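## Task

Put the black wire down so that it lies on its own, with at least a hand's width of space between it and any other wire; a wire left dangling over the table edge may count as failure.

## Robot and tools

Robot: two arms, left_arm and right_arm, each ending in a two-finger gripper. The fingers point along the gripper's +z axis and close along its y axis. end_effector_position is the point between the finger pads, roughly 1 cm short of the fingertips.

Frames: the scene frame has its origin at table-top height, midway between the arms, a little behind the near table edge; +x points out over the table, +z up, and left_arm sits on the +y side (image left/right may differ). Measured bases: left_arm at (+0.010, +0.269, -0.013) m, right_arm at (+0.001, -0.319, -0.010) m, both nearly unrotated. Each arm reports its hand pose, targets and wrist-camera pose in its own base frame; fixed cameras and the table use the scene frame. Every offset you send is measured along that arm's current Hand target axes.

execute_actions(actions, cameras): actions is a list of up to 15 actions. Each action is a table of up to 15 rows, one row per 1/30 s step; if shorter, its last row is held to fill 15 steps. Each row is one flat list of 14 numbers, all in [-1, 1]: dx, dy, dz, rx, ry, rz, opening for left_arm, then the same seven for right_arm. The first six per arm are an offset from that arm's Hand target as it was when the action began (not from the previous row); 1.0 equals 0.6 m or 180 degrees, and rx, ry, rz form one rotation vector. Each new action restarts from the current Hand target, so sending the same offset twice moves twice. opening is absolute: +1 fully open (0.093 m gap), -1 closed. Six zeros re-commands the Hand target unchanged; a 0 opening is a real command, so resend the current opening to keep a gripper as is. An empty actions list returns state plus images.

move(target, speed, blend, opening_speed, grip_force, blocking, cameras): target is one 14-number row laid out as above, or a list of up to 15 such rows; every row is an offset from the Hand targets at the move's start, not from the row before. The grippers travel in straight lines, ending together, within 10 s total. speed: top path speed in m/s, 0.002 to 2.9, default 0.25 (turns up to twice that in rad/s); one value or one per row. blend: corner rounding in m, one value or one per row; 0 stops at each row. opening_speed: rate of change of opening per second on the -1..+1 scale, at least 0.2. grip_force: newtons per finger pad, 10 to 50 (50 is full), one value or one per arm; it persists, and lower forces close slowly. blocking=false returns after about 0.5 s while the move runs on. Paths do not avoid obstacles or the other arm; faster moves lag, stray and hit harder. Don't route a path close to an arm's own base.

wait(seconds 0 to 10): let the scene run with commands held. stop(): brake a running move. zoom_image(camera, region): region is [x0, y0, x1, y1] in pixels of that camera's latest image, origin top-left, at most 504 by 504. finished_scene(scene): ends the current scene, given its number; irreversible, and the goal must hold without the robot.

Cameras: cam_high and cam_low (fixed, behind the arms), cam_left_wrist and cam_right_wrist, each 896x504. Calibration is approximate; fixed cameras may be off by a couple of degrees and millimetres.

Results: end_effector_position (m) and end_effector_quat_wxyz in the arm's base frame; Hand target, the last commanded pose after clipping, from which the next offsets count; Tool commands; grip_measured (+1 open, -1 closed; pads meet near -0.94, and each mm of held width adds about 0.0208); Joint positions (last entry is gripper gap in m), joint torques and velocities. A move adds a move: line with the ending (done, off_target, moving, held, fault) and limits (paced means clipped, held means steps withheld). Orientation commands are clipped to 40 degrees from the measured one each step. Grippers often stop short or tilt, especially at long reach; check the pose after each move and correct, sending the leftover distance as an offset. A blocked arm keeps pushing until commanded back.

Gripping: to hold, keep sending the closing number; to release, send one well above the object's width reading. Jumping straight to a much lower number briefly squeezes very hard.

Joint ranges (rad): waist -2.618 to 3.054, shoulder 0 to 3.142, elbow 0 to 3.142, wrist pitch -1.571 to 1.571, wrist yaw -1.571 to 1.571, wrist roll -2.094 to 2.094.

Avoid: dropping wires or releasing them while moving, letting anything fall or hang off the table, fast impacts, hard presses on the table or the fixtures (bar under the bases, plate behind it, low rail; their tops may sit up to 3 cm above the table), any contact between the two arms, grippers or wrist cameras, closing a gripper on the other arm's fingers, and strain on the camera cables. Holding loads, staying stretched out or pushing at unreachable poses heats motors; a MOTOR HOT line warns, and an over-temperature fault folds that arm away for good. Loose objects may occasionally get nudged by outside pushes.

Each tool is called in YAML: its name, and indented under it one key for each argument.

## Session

execute_actions:
  actions: []

zoom_image:
  camera: "cam_low"
  region: [340, 140, 480, 280]

zoom_image:
  camera: "cam_high"
  region: [330, 200, 530, 350]

Scene clock: 0.00 s.
left_arm: end_effector_position=(+0.2884, -0.2939, +0.2740) grip_measured=-0.925 end_effector_quat_wxyz=(+0.445, +0.542, +0.552, -0.451) | right_arm: end_effector_position=(+0.3754, +0.0000, +0.4021) grip_measured=+1.000 end_effector_quat_wxyz=(+0.707, +0.000, +0.707, +0.000)
Joint positions: left_arm=[-0.421 1.493 1.105 -0.065 1.106 0.395 0.001] | right_arm=[0 1.047 1.047 0 0 0 0.093]
Joint velocities: within noise
Joint torques (N m): no reading
Heat: left arm: 41 °C; right arm: 39 °C.
Hand target: left_arm +0.2880, -0.2941, +0.2821; +0.454, +0.545, +0.544, -0.448 | right_arm +0.3737, -0.0005, +0.4119; +0.716, +0.001, +0.698, -0.001
Tool commands: left_gripper/opening=-0.931621 right_gripper/opening=+1.0
camera_calibration:
cam_left_wrist: T_world_to_cam=[[-0.999921, 0.0104375, 0.00704004, 0.288455], [0.000559419, 0.595469, -0.803378, 0.433323], [-0.0125774, -0.803311, -0.595428, 0.0204989], [0, 0, 0, 1]] pos_world=[0.288448, -0.244574, 0.358297]
cam_right_wrist: T_world_to_cam=[[0.0134922, -0.999842, -0.0115391, 0.00016676], [-0.398845, 0.00520095, -0.917004, 0.561547], [0.916919, 0.0169747, -0.398712, -0.0974506], [0, 0, 0, 1]] pos_world=[0.313322, -0.00109965, 0.476088]

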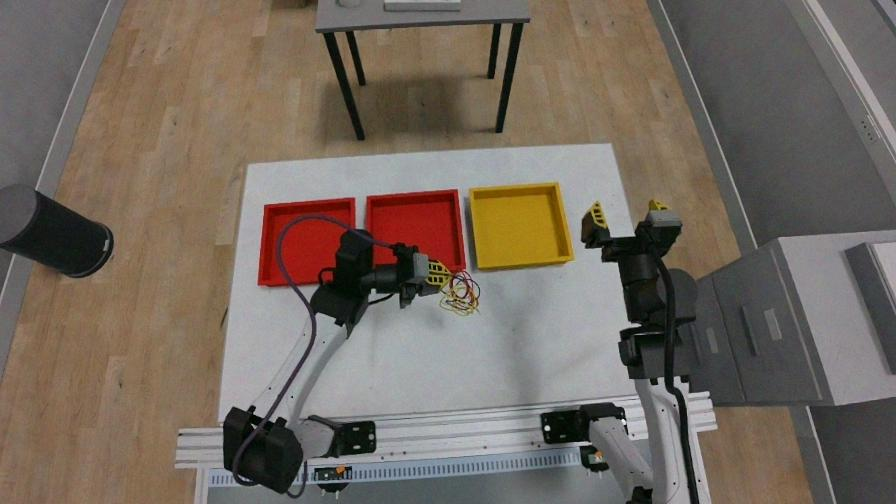

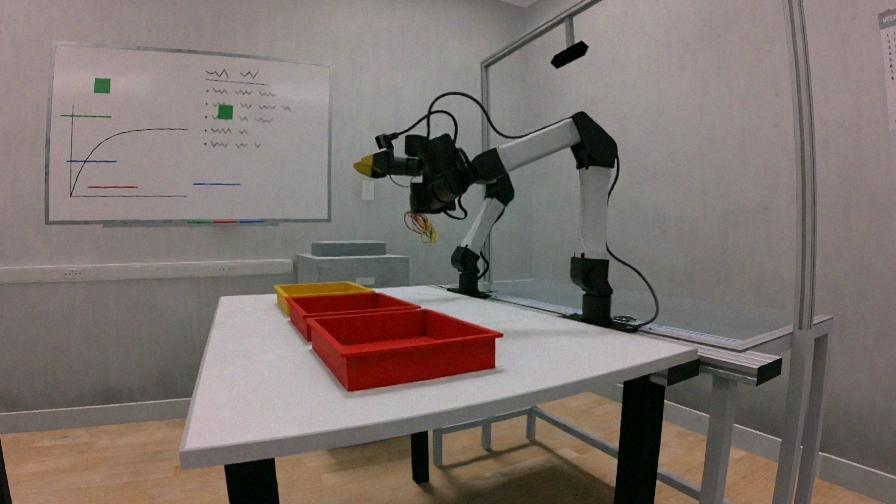

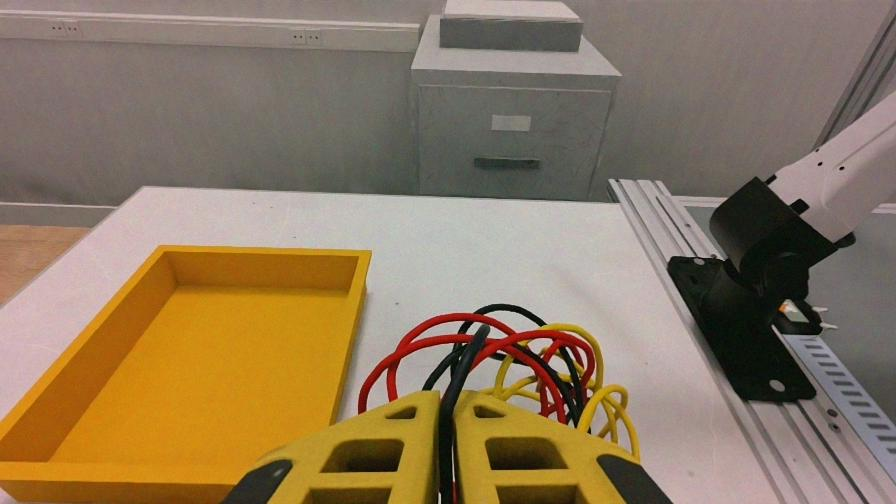

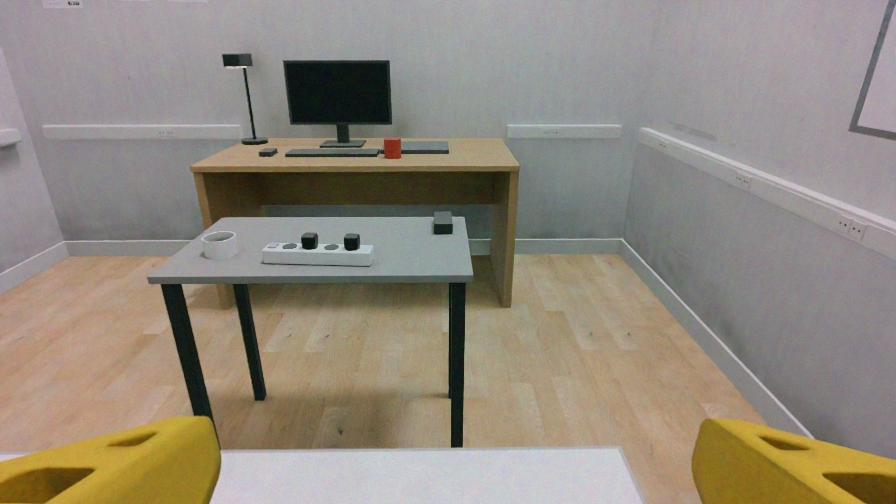

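Scaled by 3.600 from the camera's 896x504 image, which has a finer 1280x720 frame.

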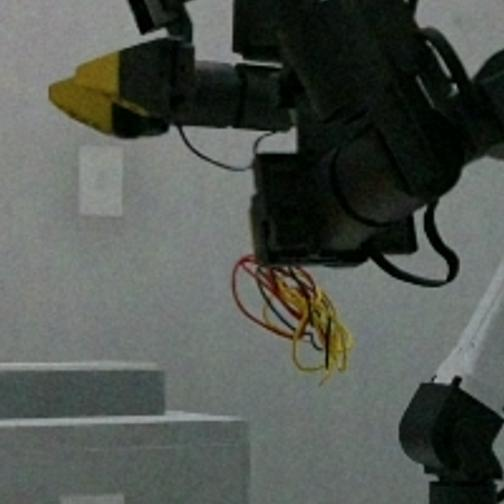

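Scaled by 2.520 from the camera's 896x504 image, which has a finer 1280x720 frame.

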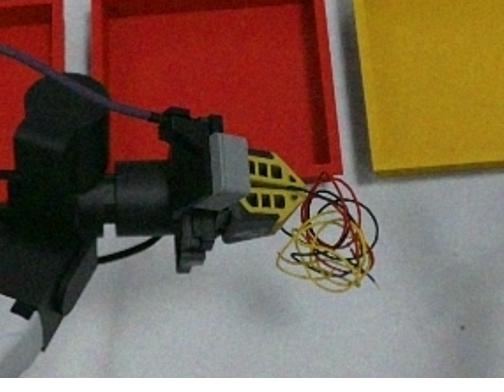

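move:
  target: [-0.013,0.083,0.057,0,0,0,-0.931621, 0.357, 0.1575, -0.199, -0.333, 0, 0, 1.0]
  speed: 0.3
  cameras: ["cam_right_wrist","cam_high","cam_low"]

zoom_image:
  camera: "cam_right_wrist"
  region: [300, 50, 650, 350]

Scene clock: 27.57 s.
left_arm: end_effector_position=(+0.3319, -0.3233, +0.2699) grip_measured=-0.925 end_effector_quat_wxyz=(+0.438, +0.541, +0.556, -0.454) | right_arm: end_effector_position=(+0.2611, +0.0950, +0.1957) grip_measured=+1.000 end_effector_quat_wxyz=(+0.619, -0.355, +0.609, +0.348)
Joint positions: left_arm=[-0.444 1.695 1.301 -0.062 1.089 0.378 0.001] | right_arm=[-0.278 1.174 0.222 0.982 -1.318 0.014 0.093]
Joint torques (N m): left_arm=[-0.31 -6.95 12.67 2.07 0.21 -0.15] | right_arm=[-0.14 -1.31 5.29 1.59 -0.04 0.01]
Heat: left arm: 47 °C; right arm: 41 °C.
Hand target: left_arm +0.3380, -0.3288, +0.2837; +0.454, +0.545, +0.544, -0.448 | right_arm +0.2600, +0.0943, +0.1947; +0.621, -0.357, +0.605, +0.348
Off the commanded pose: left_arm 0.016 m, 2 deg | right_arm 0.002 m, 1 deg.
move: off_target (left_arm)
camera_calibration:
cam_right_wrist: T_world_to_cam=[[0.869137, -0.49456, 0.00340908, -0.18012], [-0.191206, -0.342365, -0.919905, 0.305519], [0.456116, 0.798872, -0.392125, -0.0317795], [0, 0, 0, 1]] pos_world=[0.229461, 0.0409068, 0.269201]
Images, in order (width x height): cam_high 896x504, cam_low 896x504, cam_right_wrist 896x504.

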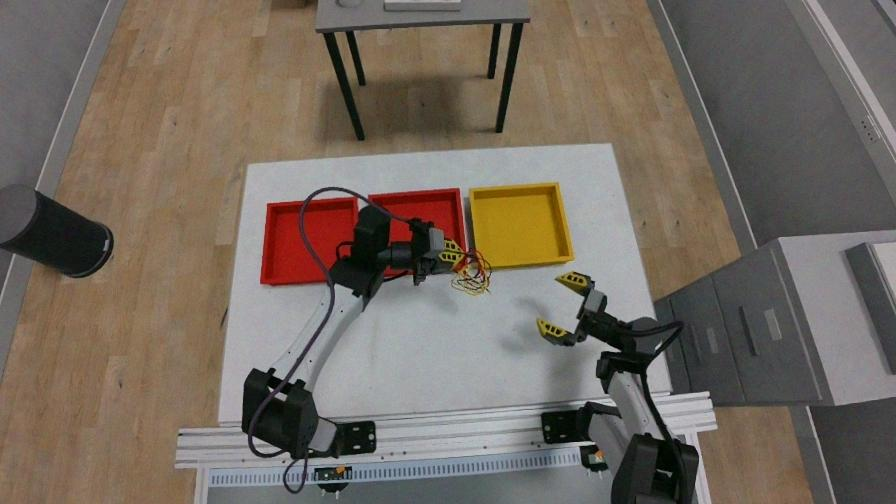

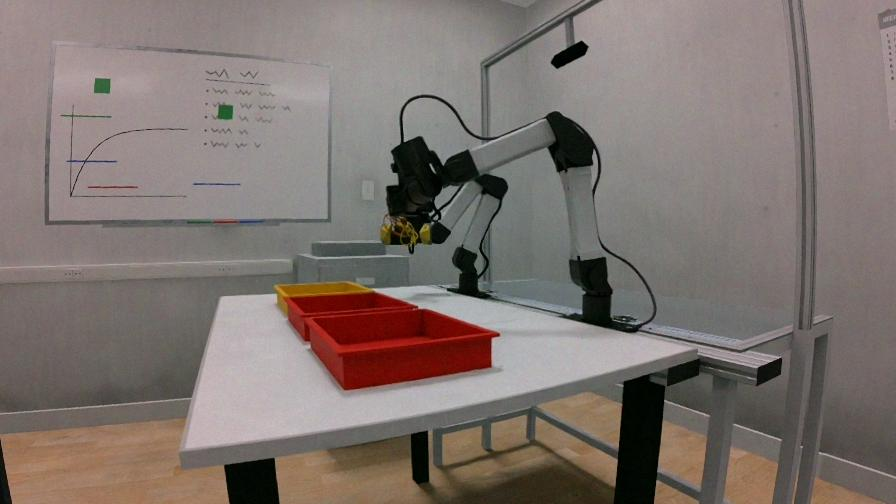

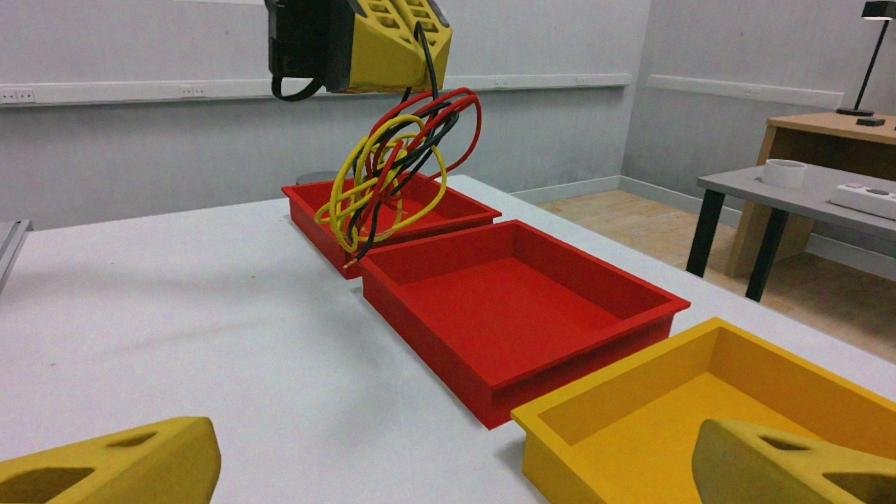

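Scaled by 1.440 from the camera's 896x504 image, which has a finer 1280x720 frame.

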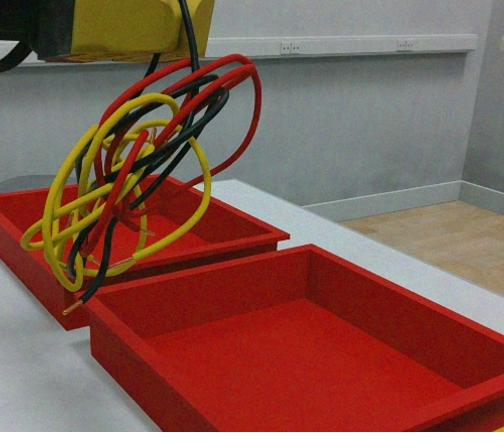

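move:
  target: [0,0,0,0,0,0,-0.931621, 0.02, 0.05, 0.15, 0, 0, 0, 1.0]
  speed: 0.25
  cameras: ["cam_right_wrist"]

zoom_image:
  camera: "cam_right_wrist"
  region: [250, 0, 650, 350]

Scene clock: 48.10 s.
left_arm: end_effector_position=(+0.3319, -0.3233, +0.2699) grip_measured=-0.925 end_effector_quat_wxyz=(+0.438, +0.541, +0.556, -0.454) | right_arm: end_effector_position=(+0.2721, +0.1851, +0.1715) grip_measured=+1.000 end_effector_quat_wxyz=(+0.604, -0.355, +0.618, +0.356)
Joint positions: left_arm=[-0.444 1.695 1.301 -0.062 1.089 0.378 0.001] | right_arm=[0.202 1.33 0.216 1.087 -0.852 -0.009 0.093]
Joint torques (N m): left_arm=[-0.17 -7.12 12.82 2.07 0.23 -0.13] | right_arm=[1.13 -2.43 8.09 2.03 0.22 0.03]
Heat: left arm: 50 °C; right arm: 41 °C.
Hand target: left_arm +0.3380, -0.3288, +0.2837; +0.454, +0.545, +0.544, -0.448 | right_arm +0.2797, +0.1872, +0.1833; +0.621, -0.357, +0.605, +0.348
Off the commanded pose: left_arm 0.016 m, 2 deg | right_arm 0.014 m, 3 deg.
move: off_target (left_arm, right_arm)
camera_calibration:
cam_right_wrist: T_world_to_cam=[[0.875661, -0.482376, -0.0230283, -0.144561], [-0.218439, -0.353104, -0.909726, 0.323933], [0.430699, 0.801642, -0.41457, -0.10802], [0, 0, 0, 1]] pos_world=[0.24387, 0.131242, 0.246579]
Images, in order (width x height): cam_right_wrist 896x504.

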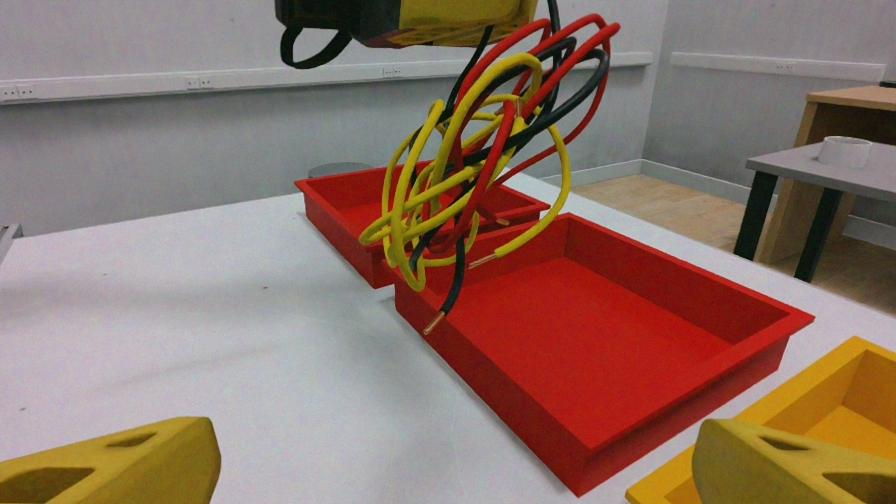

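Scaled by 1.260 from the camera's 896x504 image, which has a finer 1280x720 frame.

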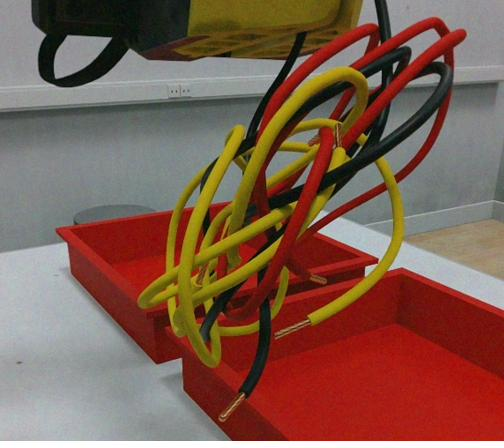

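zoom_image:
  camera: "cam_right_wrist"
  region: [340, 80, 540, 340]

Scaled by 1.938 from the camera's 896x504 image, which has a finer 1280x720 frame.

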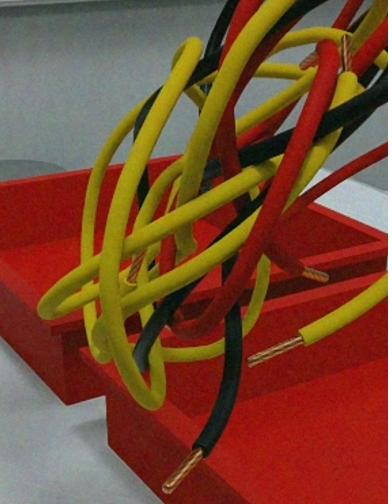

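move:
  target: [0,0,0,0,0,0,-0.931621, -0.027, 0.044, 0.009, 0, 0, 0.5, 0.31]
  speed: 0.4
  cameras: ["cam_right_wrist","cam_high","cam_low"]

Scene clock: 94.47 s.
left_arm: end_effector_position=(+0.3319, -0.3233, +0.2699) grip_measured=-0.925 end_effector_quat_wxyz=(+0.438, +0.541, +0.556, -0.454) | right_arm: end_effector_position=(+0.2562, +0.2042, +0.1863) grip_measured=+0.311 end_effector_quat_wxyz=(+0.179, +0.181, +0.689, +0.679)
Joint positions: left_arm=[-0.444 1.695 1.301 -0.062 1.089 0.378 0.001] | right_arm=[0.321 1.184 0.216 0.95 -0.735 1.557 0.06]
Joint torques (N m): left_arm=[-0.36 -7.06 12.77 2.07 0.21 -0.12] | right_arm=[0.84 -4.38 7.76 1.72 0.25 -0.02]
Heat: left arm: 55 °C; right arm: 44 °C.
Hand target: left_arm +0.3380, -0.3288, +0.2837; +0.454, +0.545, +0.544, -0.448 | right_arm +0.2591, +0.2051, +0.1990; +0.193, +0.175, +0.680, +0.685
Off the commanded pose: left_arm 0.016 m, 2 deg | right_arm 0.013 m, 2 deg.
move: off_target (left_arm, right_arm)
camera_calibration:
cam_right_wrist: T_world_to_cam=[[-0.00961792, 0.00464266, -0.999943, 0.188358], [-0.99454, 0.103868, 0.0100482, 0.274812], [0.103908, 0.99458, 0.00361832, -0.143972], [0, 0, 0, 1]] pos_world=[0.290084, 0.113773, 0.186107]
Images, in order (width x height): cam_high 896x504, cam_low 896x504, cam_right_wrist 896x504.

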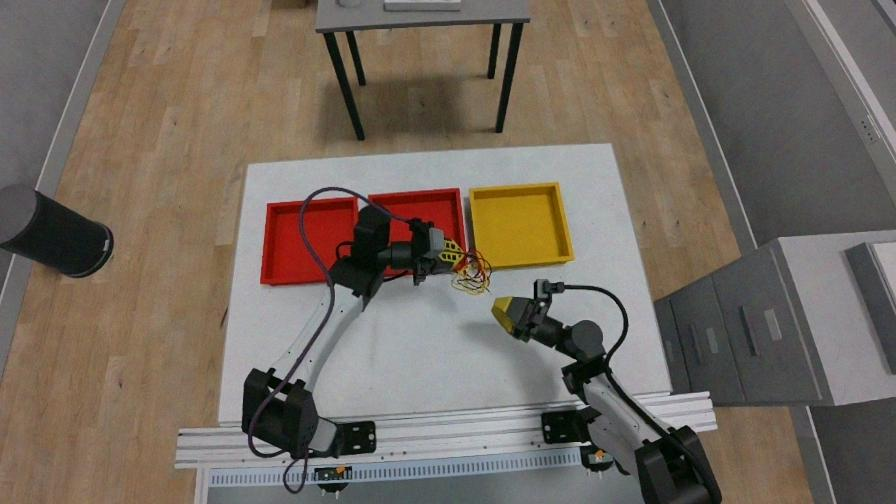

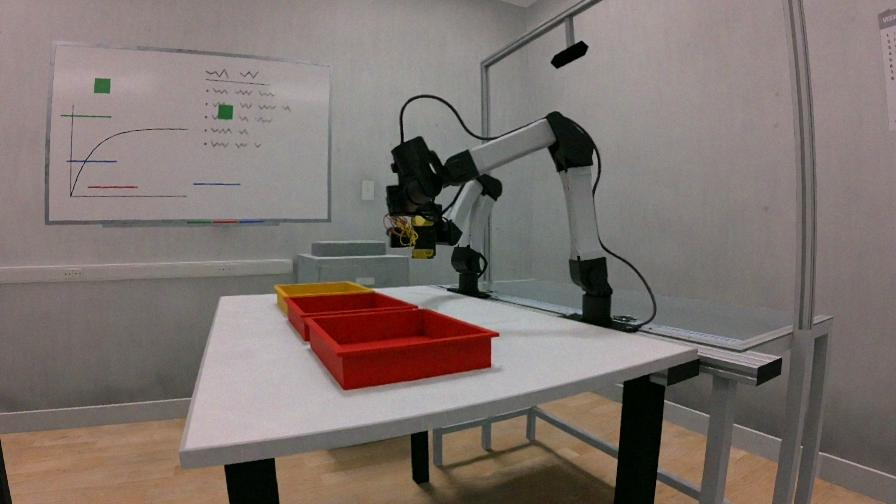

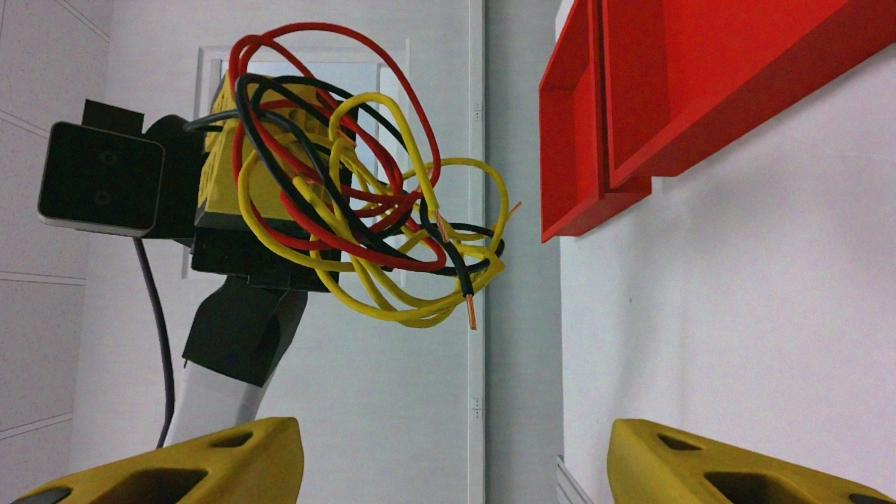

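move:
  target: [0,0,0,0,0,0,-0.931621, 0.005, 0.015, 0.093, 0, 0, 0, 0.1]
  speed: 0.2
  cameras: ["cam_right_wrist"]

Scene clock: 128.37 s.
left_arm: end_effector_position=(+0.3319, -0.3233, +0.2699) grip_measured=-0.925 end_effector_quat_wxyz=(+0.438, +0.541, +0.556, -0.454) | right_arm: end_effector_position=(+0.2772, +0.2511, +0.1947) grip_measured=+0.102 end_effector_quat_wxyz=(+0.176, +0.183, +0.692, +0.676)
Joint positions: left_arm=[-0.444 1.695 1.301 -0.062 1.089 0.378 0.001] | right_arm=[0.493 1.342 0.364 0.948 -0.564 1.559 0.05]
Joint torques (N m): left_arm=[-0.18 -7.13 12.63 2.07 0.27 -0.14] | right_arm=[0.94 -2.69 8.98 2.15 0.3 -0.02]
Heat: left arm: 58 °C; right arm: 45 °C.
Hand target: left_arm +0.3380, -0.3288, +0.2837; +0.454, +0.545, +0.544, -0.448 | right_arm +0.2844, +0.2548, +0.2086; +0.193, +0.175, +0.680, +0.685
Off the commanded pose: left_arm 0.016 m, 2 deg | right_arm 0.016 m, 3 deg.
move: off_target (left_arm, right_arm)
camera_calibration:
cam_right_wrist: T_world_to_cam=[[-0.0187102, -0.00245402, -0.999822, 0.200979], [-0.99445, 0.103593, 0.0183554, 0.289228], [0.10353, 0.994617, -0.00437865, -0.191164], [0, 0, 0, 1]] pos_world=[0.311174, 0.160666, 0.194798]
Images, in order (width x height): cam_right_wrist 896x504.

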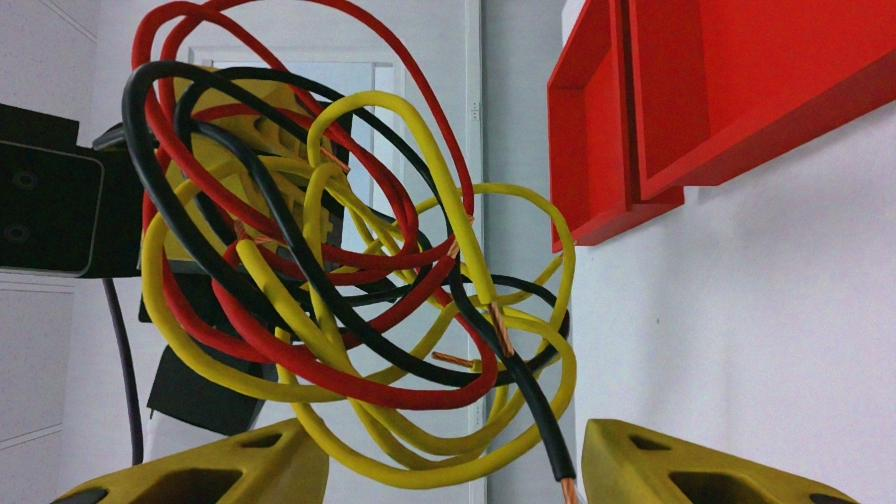

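move:
  target: [0,0,0,0,0,0,-0.931621, 0, 0.0, 0.005, 0, 0, 0, -1]
  opening_speed: 1
  cameras: ["cam_right_wrist"]

zoom_image:
  camera: "cam_right_wrist"
  region: [250, 150, 650, 504]

Scene clock: 167.07 s.
left_arm: end_effector_position=(+0.3320, -0.3233, +0.2699) grip_measured=-0.925 end_effector_quat_wxyz=(+0.438, +0.541, +0.556, -0.454) | right_arm: end_effector_position=(+0.2786, +0.2536, +0.1944) grip_measured=-0.983 end_effector_quat_wxyz=(+0.176, +0.183, +0.692, +0.675)
Joint positions: left_arm=[-0.444 1.695 1.301 -0.062 1.088 0.377 0.001] | right_arm=[0.5 1.353 0.373 0.95 -0.557 1.559 0]
Joint torques (N m): left_arm=[-0.34 -7.12 12.77 2.06 0.27 -0.08] | right_arm=[0.91 -3.18 9.17 2.12 0.25 -0.01]
Heat: left arm: 60 °C; right arm: 46 °C.
Hand target: left_arm +0.3381, -0.3288, +0.2837; +0.454, +0.545, +0.545, -0.448 | right_arm +0.2859, +0.2575, +0.2087; +0.193, +0.175, +0.680, +0.685
Off the commanded pose: left_arm 0.016 m, 2 deg | right_arm 0.016 m, 3 deg.
move: off_target (left_arm, right_arm)
camera_calibration:
cam_right_wrist: T_world_to_cam=[[-0.0199981, -0.00333893, -0.999794, 0.201352], [-0.994425, 0.103619, 0.0195447, 0.29012], [0.103532, 0.994611, -0.00539249, -0.193598], [0, 0, 0, 1]] pos_world=[0.312573, 0.163165, 0.194596]
Images, in order (width x height): cam_right_wrist 896x504.

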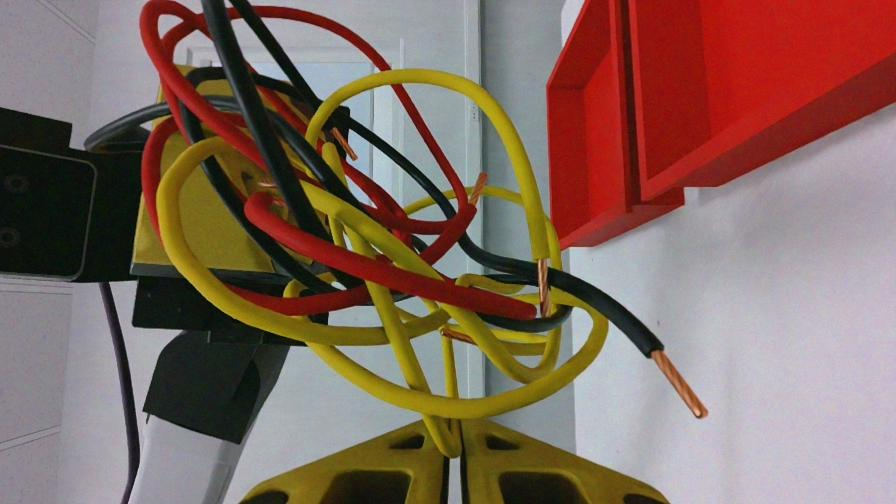

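Scaled by 1.260 from the camera's 896x504 image, which has a finer 1280x720 frame.

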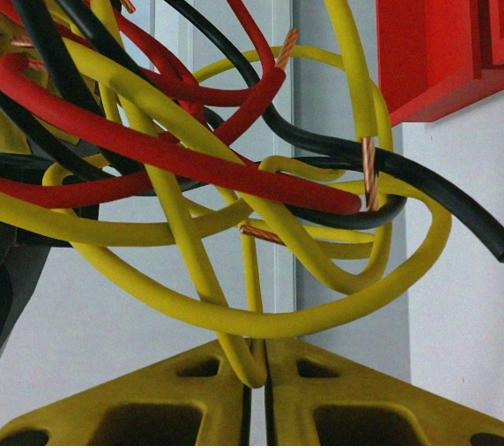

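move:
  target: [0,0,0,0,0,0,-0.931621, 0, -0.02, -0.2, 0, 0, 0, -1]
  speed: 0.12
  cameras: ["cam_right_wrist","cam_low","cam_high"]

zoom_image:
  camera: "cam_low"
  region: [340, 160, 480, 300]

zoom_image:
  camera: "cam_high"
  region: [400, 200, 600, 350]

Scene clock: 173.97 s.
left_arm: end_effector_position=(+0.3305, -0.3248, +0.2699) grip_measured=-0.925 end_effector_quat_wxyz=(+0.437, +0.542, +0.555, -0.455) | right_arm: end_effector_position=(+0.2266, +0.1553, +0.1936) grip_measured=-0.983 end_effector_quat_wxyz=(+0.189, +0.179, +0.681, +0.685)
Joint positions: left_arm=[-0.449 1.695 1.301 -0.062 1.088 0.377 0.001] | right_arm=[0.067 0.864 0.112 0.768 -0.978 1.573 0]
Joint torques (N m): left_arm=[0.05 -7.04 12.72 2.05 0.21 -0.11] | right_arm=[-0.84 -1.7 6.78 1.61 -0.01 -0.01]
Heat: left arm: 60 °C; right arm: 46 °C.
Hand target: left_arm +0.3380, -0.3289, +0.2837; +0.454, +0.545, +0.544, -0.448 | right_arm +0.2259, +0.1537, +0.1951; +0.193, +0.175, +0.680, +0.685
Off the commanded pose: left_arm 0.016 m, 2 deg | right_arm 0.002 m, 1 deg.
move: off_target (left_arm)
camera_calibration:
cam_right_wrist: T_world_to_cam=[[0.0117756, 0.0195215, -0.99974, 0.188466], [-0.993337, 0.114857, -0.00945744, 0.252278], [0.114642, 0.99319, 0.020744, -0.0977847], [0, 0, 0, 1]] pos_world=[0.259588, 0.0644638, 0.192831]
Images, in order (width x height): cam_high 896x504, cam_low 896x504, cam_right_wrist 896x504.

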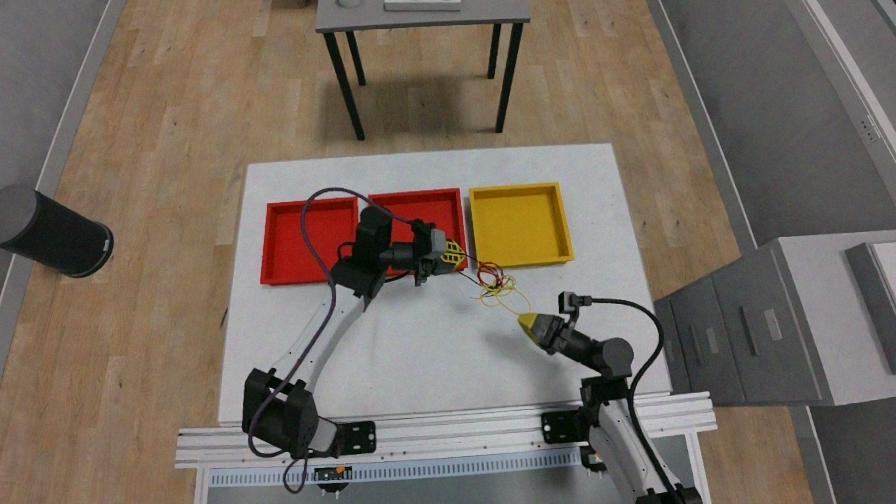

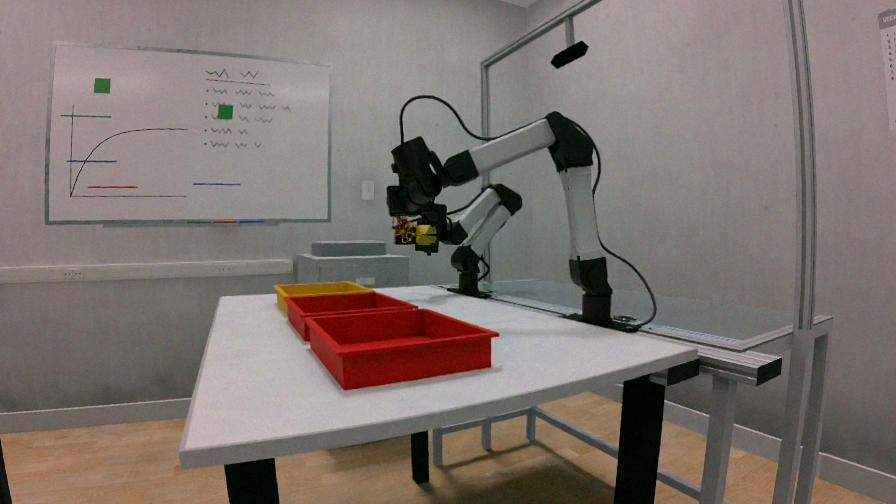

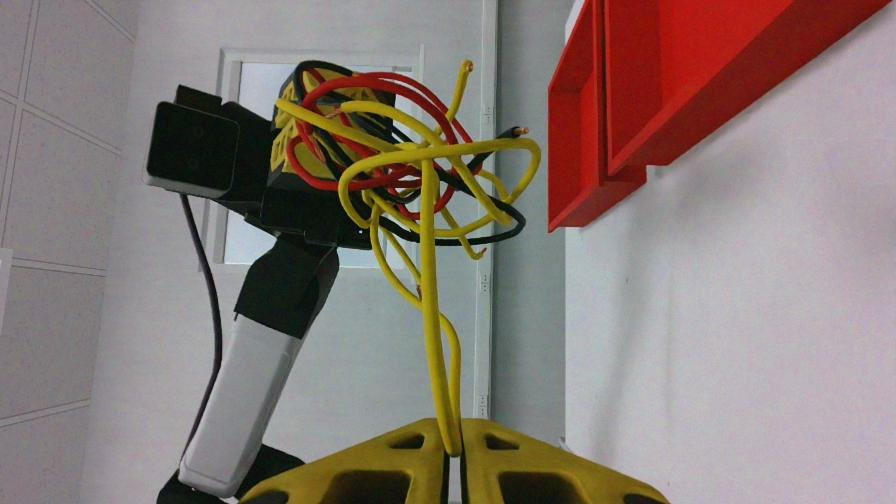

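Scaled by 3.600 from the camera's 896x504 image, which has a finer 1280x720 frame.

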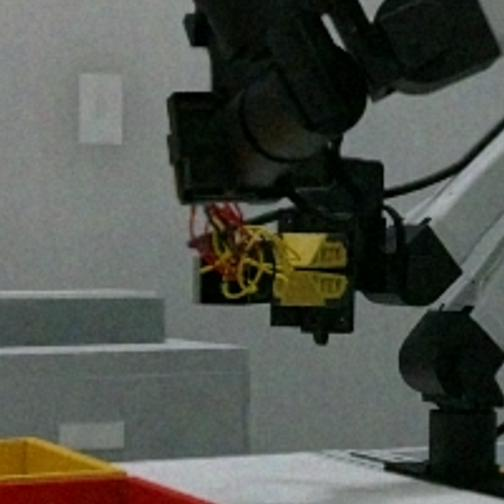

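Scaled by 2.520 from the camera's 896x504 image, which has a finer 1280x720 frame.

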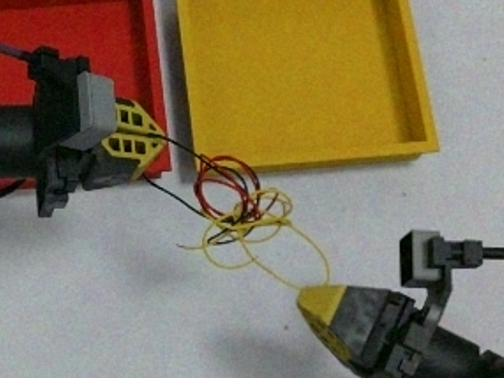

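move:
  target: [-0.05,0,-0.18,0,0,0,-0.931621, 0, 0.0, -0.1, 0, 0, 0, -1]
  speed: 0.12
  cameras: ["cam_right_wrist","cam_low","cam_high"]

zoom_image:
  camera: "cam_high"
  region: [380, 200, 580, 350]

Scene clock: 181.83 s.
left_arm: end_effector_position=(+0.3371, -0.2277, +0.3180) grip_measured=-0.925 end_effector_quat_wxyz=(+0.438, +0.532, +0.565, -0.453) | right_arm: end_effector_position=(+0.1975, +0.1022, +0.1958) grip_measured=-0.983 end_effector_quat_wxyz=(+0.195, +0.174, +0.680, +0.685)
Joint positions: left_arm=[-0.186 1.645 1.522 -0.692 1.285 0.746 0.001] | right_arm=[-0.366 0.649 0.061 0.674 -1.408 1.629 0]
Joint torques (N m): left_arm=[0.2 -7.21 12.16 1.43 0.67 0.16] | right_arm=[-0.34 -0.05 6.34 1.31 0.01 0.07]
Heat: left arm: 61 °C; right arm: 46 °C.
Hand target: left_arm +0.3373, -0.2283, +0.3333; +0.454, +0.545, +0.544, -0.448 | right_arm +0.1958, +0.1018, +0.1942; +0.193, +0.175, +0.680, +0.685
Off the commanded pose: left_arm 0.015 m, 3 deg | right_arm 0.002 m, 0 deg.
move: off_target (left_arm)
camera_calibration:
cam_right_wrist: T_world_to_cam=[[0.0268562, 0.0159519, -0.999512, 0.189317], [-0.992626, 0.118658, -0.0247774, 0.231917], [0.118205, 0.992807, 0.019021, -0.0420927], [0, 0, 0, 1]] pos_world=[0.230098, 0.0112512, 0.195771]
Images, in order (width x height): cam_high 896x504, cam_low 896x504, cam_right_wrist 896x504.

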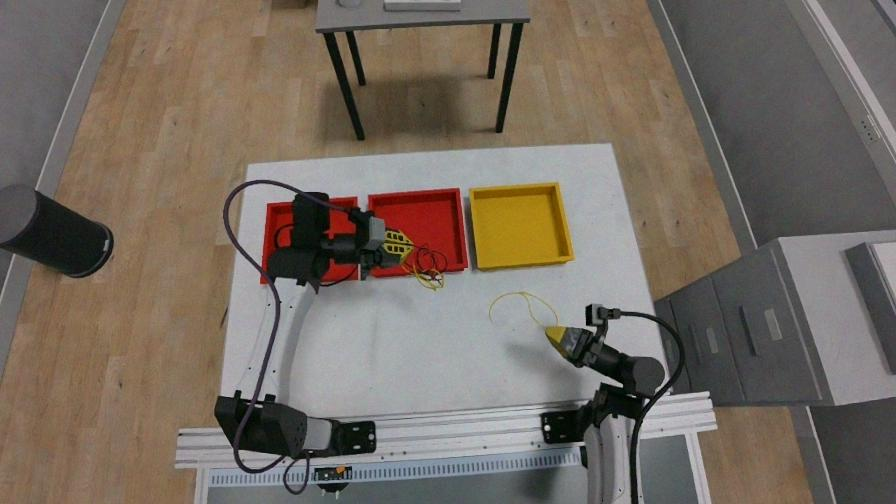

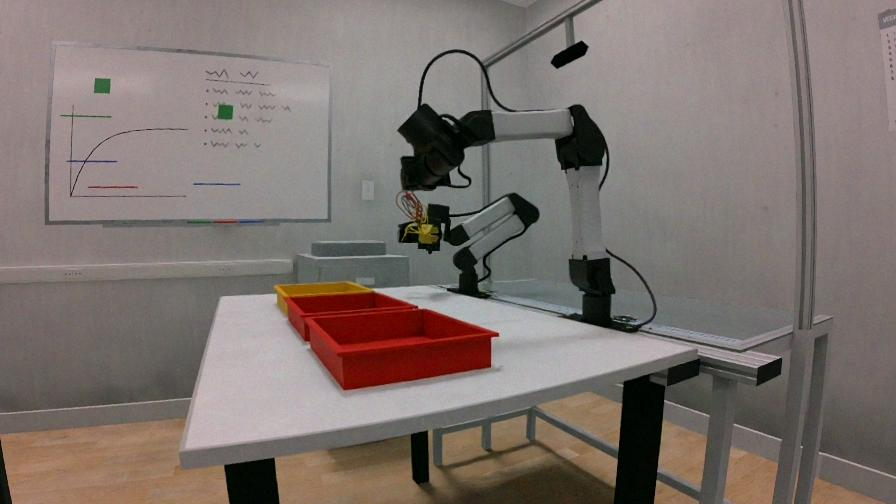

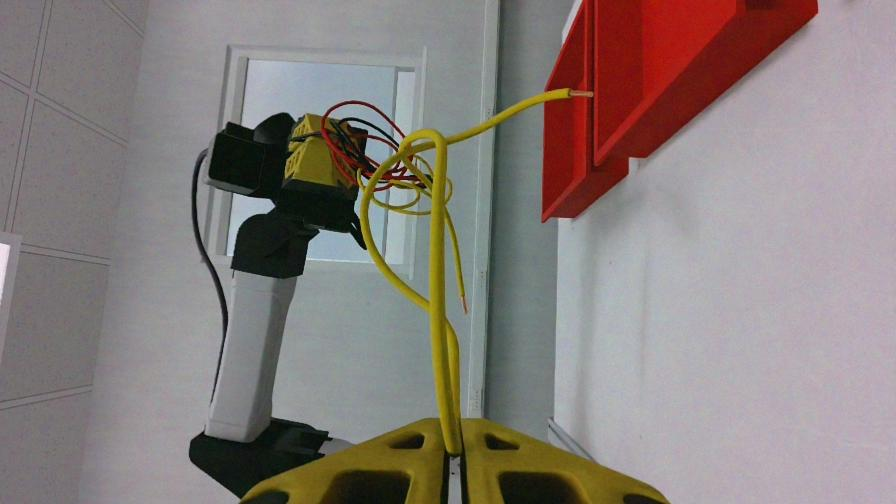

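Scaled by 2.520 from the camera's 896x504 image, which has a finer 1280x720 frame.

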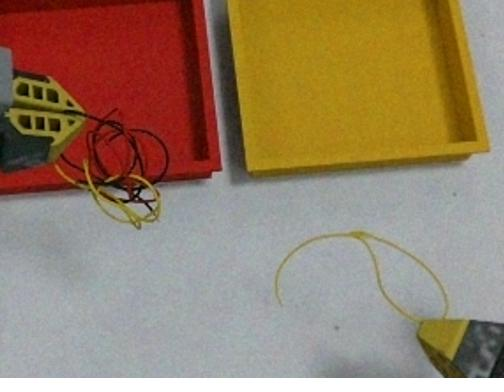

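move:
  target:
    - [0.05,0,0.18,0,0,0,-0.931621, -0.052, -0.278, 0.03, 0.3295, 0.1387, -0.4138, -1]
    - [0.05,0,0.18,0,0,0,-0.931621, -0.052, -0.278, 0.03, 0.3295, 0.1387, -0.4138, -0.3]
    - [0.05,0,0.18,0,0,0,-0.931621, -0.007, -0.14, -0.056, 0.3295, 0.1387, -0.4138, -0.3]
    - [0.05,0,0.18,0,0,0,-0.931621, -0.069, 0.008, 0.027, 0,0,-0.5,-0.3]
  speed: [0.2,0.2,0.2,0.4]
  blend: [0,0,0.03,0]
  opening_speed: 1.5
  cameras: ["cam_right_wrist","cam_low","cam_high"]

zoom_image:
  camera: "cam_right_wrist"
  region: [250, 0, 600, 350]

Scene clock: 216.83 s.
left_arm: end_effector_position=(+0.3368, -0.3263, +0.2916) grip_measured=-0.925 end_effector_quat_wxyz=(+0.457, +0.548, +0.540, -0.448) | right_arm: end_effector_position=(+0.2379, +0.0944, +0.2012) grip_measured=-0.301 end_effector_quat_wxyz=(+0.615, -0.359, +0.608, +0.351)
Joint positions: left_arm=[-0.446 1.698 1.362 -0.067 1.089 0.379 0.001] | right_arm=[-0.324 0.991 0.189 0.813 -1.376 -0.004 0.031]
Joint torques (N m): left_arm=[-0.21 -7.15 7.21 2.13 0.21 -0.17] | right_arm=[1.03 -0.61 5.67 1.65 0.28 0.04]
Heat: left arm: 61 °C; right arm: 44 °C.
Hand target: left_arm +0.3380, -0.3289, +0.2838; +0.454, +0.545, +0.544, -0.448 | right_arm +0.2396, +0.0950, +0.2003; +0.621, -0.357, +0.605, +0.348
Off the commanded pose: left_arm 0.008 m, 1 deg | right_arm 0.002 m, 1 deg.
move: done
camera_calibration:
cam_right_wrist: T_world_to_cam=[[0.874886, -0.484318, 0.00326016, -0.162486], [-0.189666, -0.348797, -0.917806, 0.305868], [0.445647, 0.802357, -0.397016, -0.0155017], [0, 0, 0, 1]] pos_world=[0.207078, 0.0404286, 0.275103]
Images, in order (width x height): cam_high 896x504, cam_low 896x504, cam_right_wrist 896x504.

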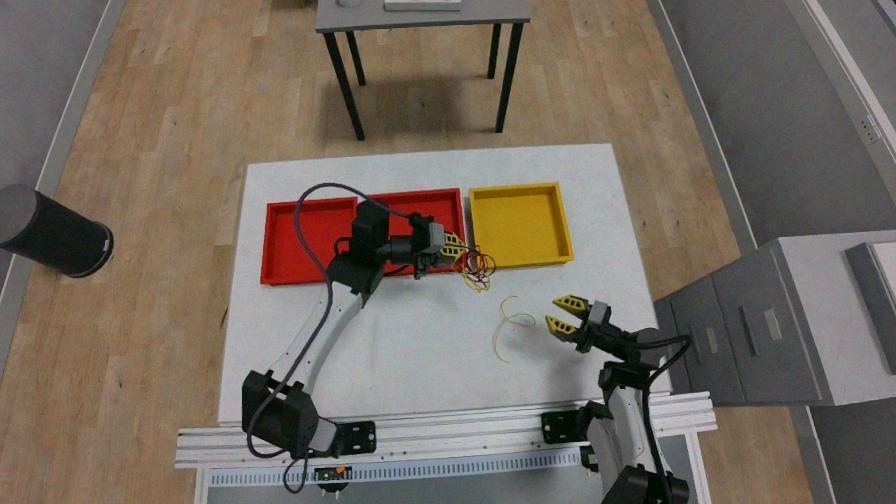

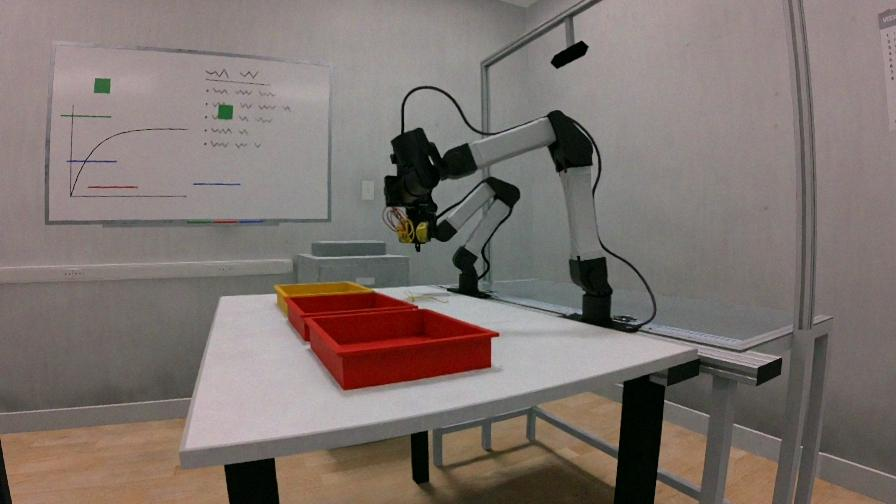

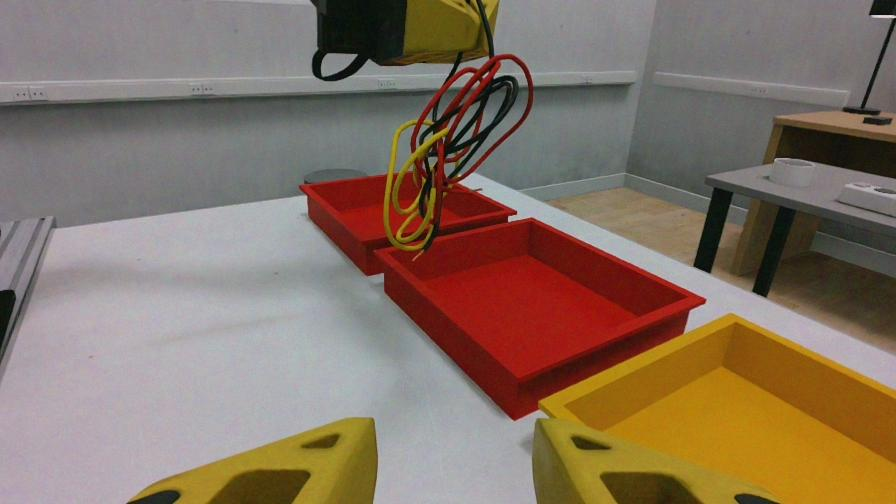

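Scaled by 1.440 from the camera's 896x504 image, which has a finer 1280x720 frame.

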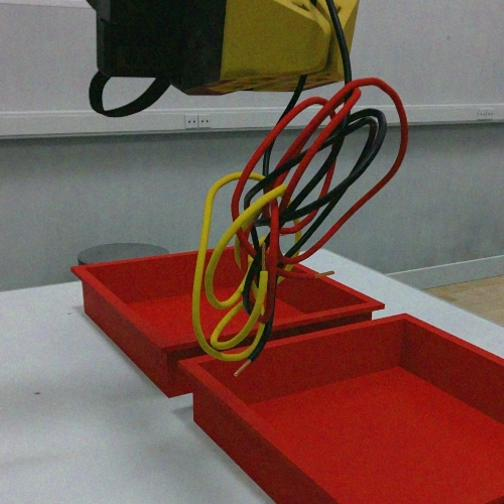

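move:
  target: [0,0,0,0,0,0,-0.931621, 0.008, 0.052, 0.152, 0, 0, 0.5, 0.1]
  speed: 0.4
  cameras: ["cam_right_wrist"]

Scene clock: 239.77 s.
left_arm: end_effector_position=(+0.3368, -0.3263, +0.2916) grip_measured=-0.925 end_effector_quat_wxyz=(+0.457, +0.548, +0.540, -0.448) | right_arm: end_effector_position=(+0.2526, +0.1879, +0.1851) grip_measured=+0.099 end_effector_quat_wxyz=(+0.178, +0.183, +0.689, +0.679)
Joint positions: left_arm=[-0.446 1.698 1.362 -0.067 1.089 0.379 0.001] | right_arm=[0.239 1.136 0.189 0.925 -0.816 1.558 0.05]
Joint torques (N m): left_arm=[-0.2 -7.17 7.3 2.11 0.17 -0.11] | right_arm=[0.79 -1.43 8.18 2.03 0.28 0.03]
Heat: left arm: 58 °C; right arm: 43 °C.
Hand target: left_arm +0.3380, -0.3288, +0.2838; +0.454, +0.545, +0.544, -0.448 | right_arm +0.2585, +0.1896, +0.1959; +0.193, +0.175, +0.680, +0.685
Off the commanded pose: left_arm 0.008 m, 1 deg | right_arm 0.013 m, 2 deg.
move: off_target (right_arm)
camera_calibration:
cam_right_wrist: T_world_to_cam=[[-0.0136029, 0.00602808, -0.999889, 0.187883], [-0.994409, 0.104645, 0.0141592, 0.271963], [0.104718, 0.994491, 0.0045709, -0.127768], [0, 0, 0, 1]] pos_world=[0.286378, 0.0974726, 0.184596]
Images, in order (width x height): cam_right_wrist 896x504.

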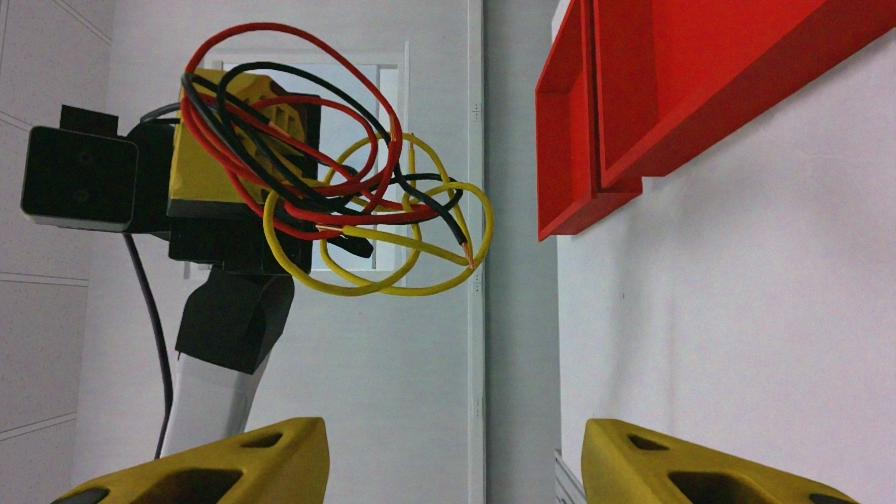

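move:
  target:
    - [0,0,0,0,0,0,-0.931621, 0.005, 0.033, 0.125, 0, 0, 0, 0.0]
    - [0,0,0,0,0,0,-0.931621, 0.005, 0.033, 0.125, 0, 0, 0, -1]
  speed: 0.2
  opening_speed: 1.5
  cameras: ["cam_right_wrist"]

Scene clock: 262.90 s.
left_arm: end_effector_position=(+0.3368, -0.3263, +0.2916) grip_measured=-0.925 end_effector_quat_wxyz=(+0.457, +0.548, +0.539, -0.447) | right_arm: end_effector_position=(+0.2863, +0.2523, +0.2062) grip_measured=-0.987 end_effector_quat_wxyz=(+0.180, +0.179, +0.688, +0.680)
Joint positions: left_arm=[-0.446 1.698 1.362 -0.067 1.089 0.379 0.001] | right_arm=[0.479 1.35 0.411 0.926 -0.577 1.559 0]
Joint torques (N m): left_arm=[-0.4 -7.24 7.47 2.07 0.19 -0.16] | right_arm=[0.75 -3.02 9.22 1.91 0.31 -0.04]
Heat: left arm: 57 °C; right arm: 44 °C.
Hand target: left_arm +0.3380, -0.3289, +0.2838; +0.454, +0.545, +0.544, -0.448 | right_arm +0.2932, +0.2559, +0.2166; +0.193, +0.175, +0.680, +0.685
Off the commanded pose: left_arm 0.008 m, 1 deg | right_arm 0.013 m, 2 deg.
move: off_target (right_arm); target 2's new opening was sent with right_arm's hand 0.013 m and 2 deg from that target
camera_calibration:
cam_right_wrist: T_world_to_cam=[[-0.00467223, 0.00599148, -0.999971, 0.206536], [-0.994577, 0.103868, 0.00526937, 0.300553], [0.103897, 0.994573, 0.00547369, -0.19539], [0, 0, 0, 1]] pos_world=[0.320189, 0.161874, 0.206016]
Images, in order (width x height): cam_right_wrist 896x504.

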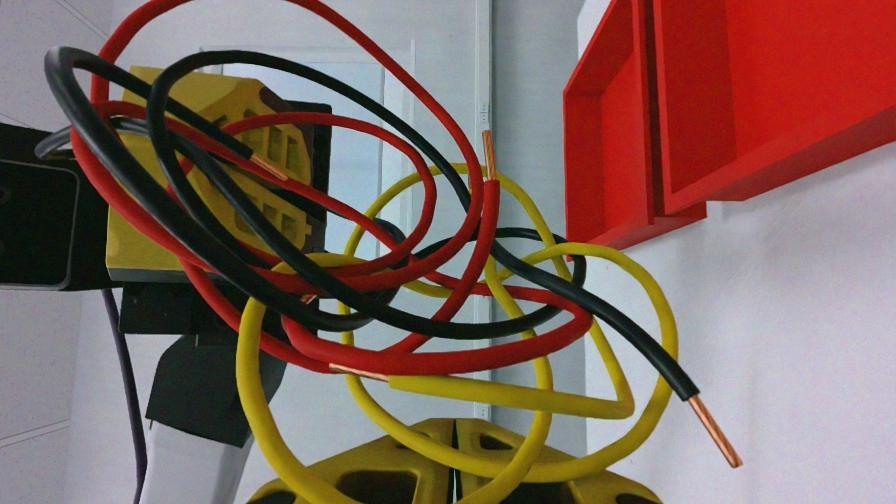

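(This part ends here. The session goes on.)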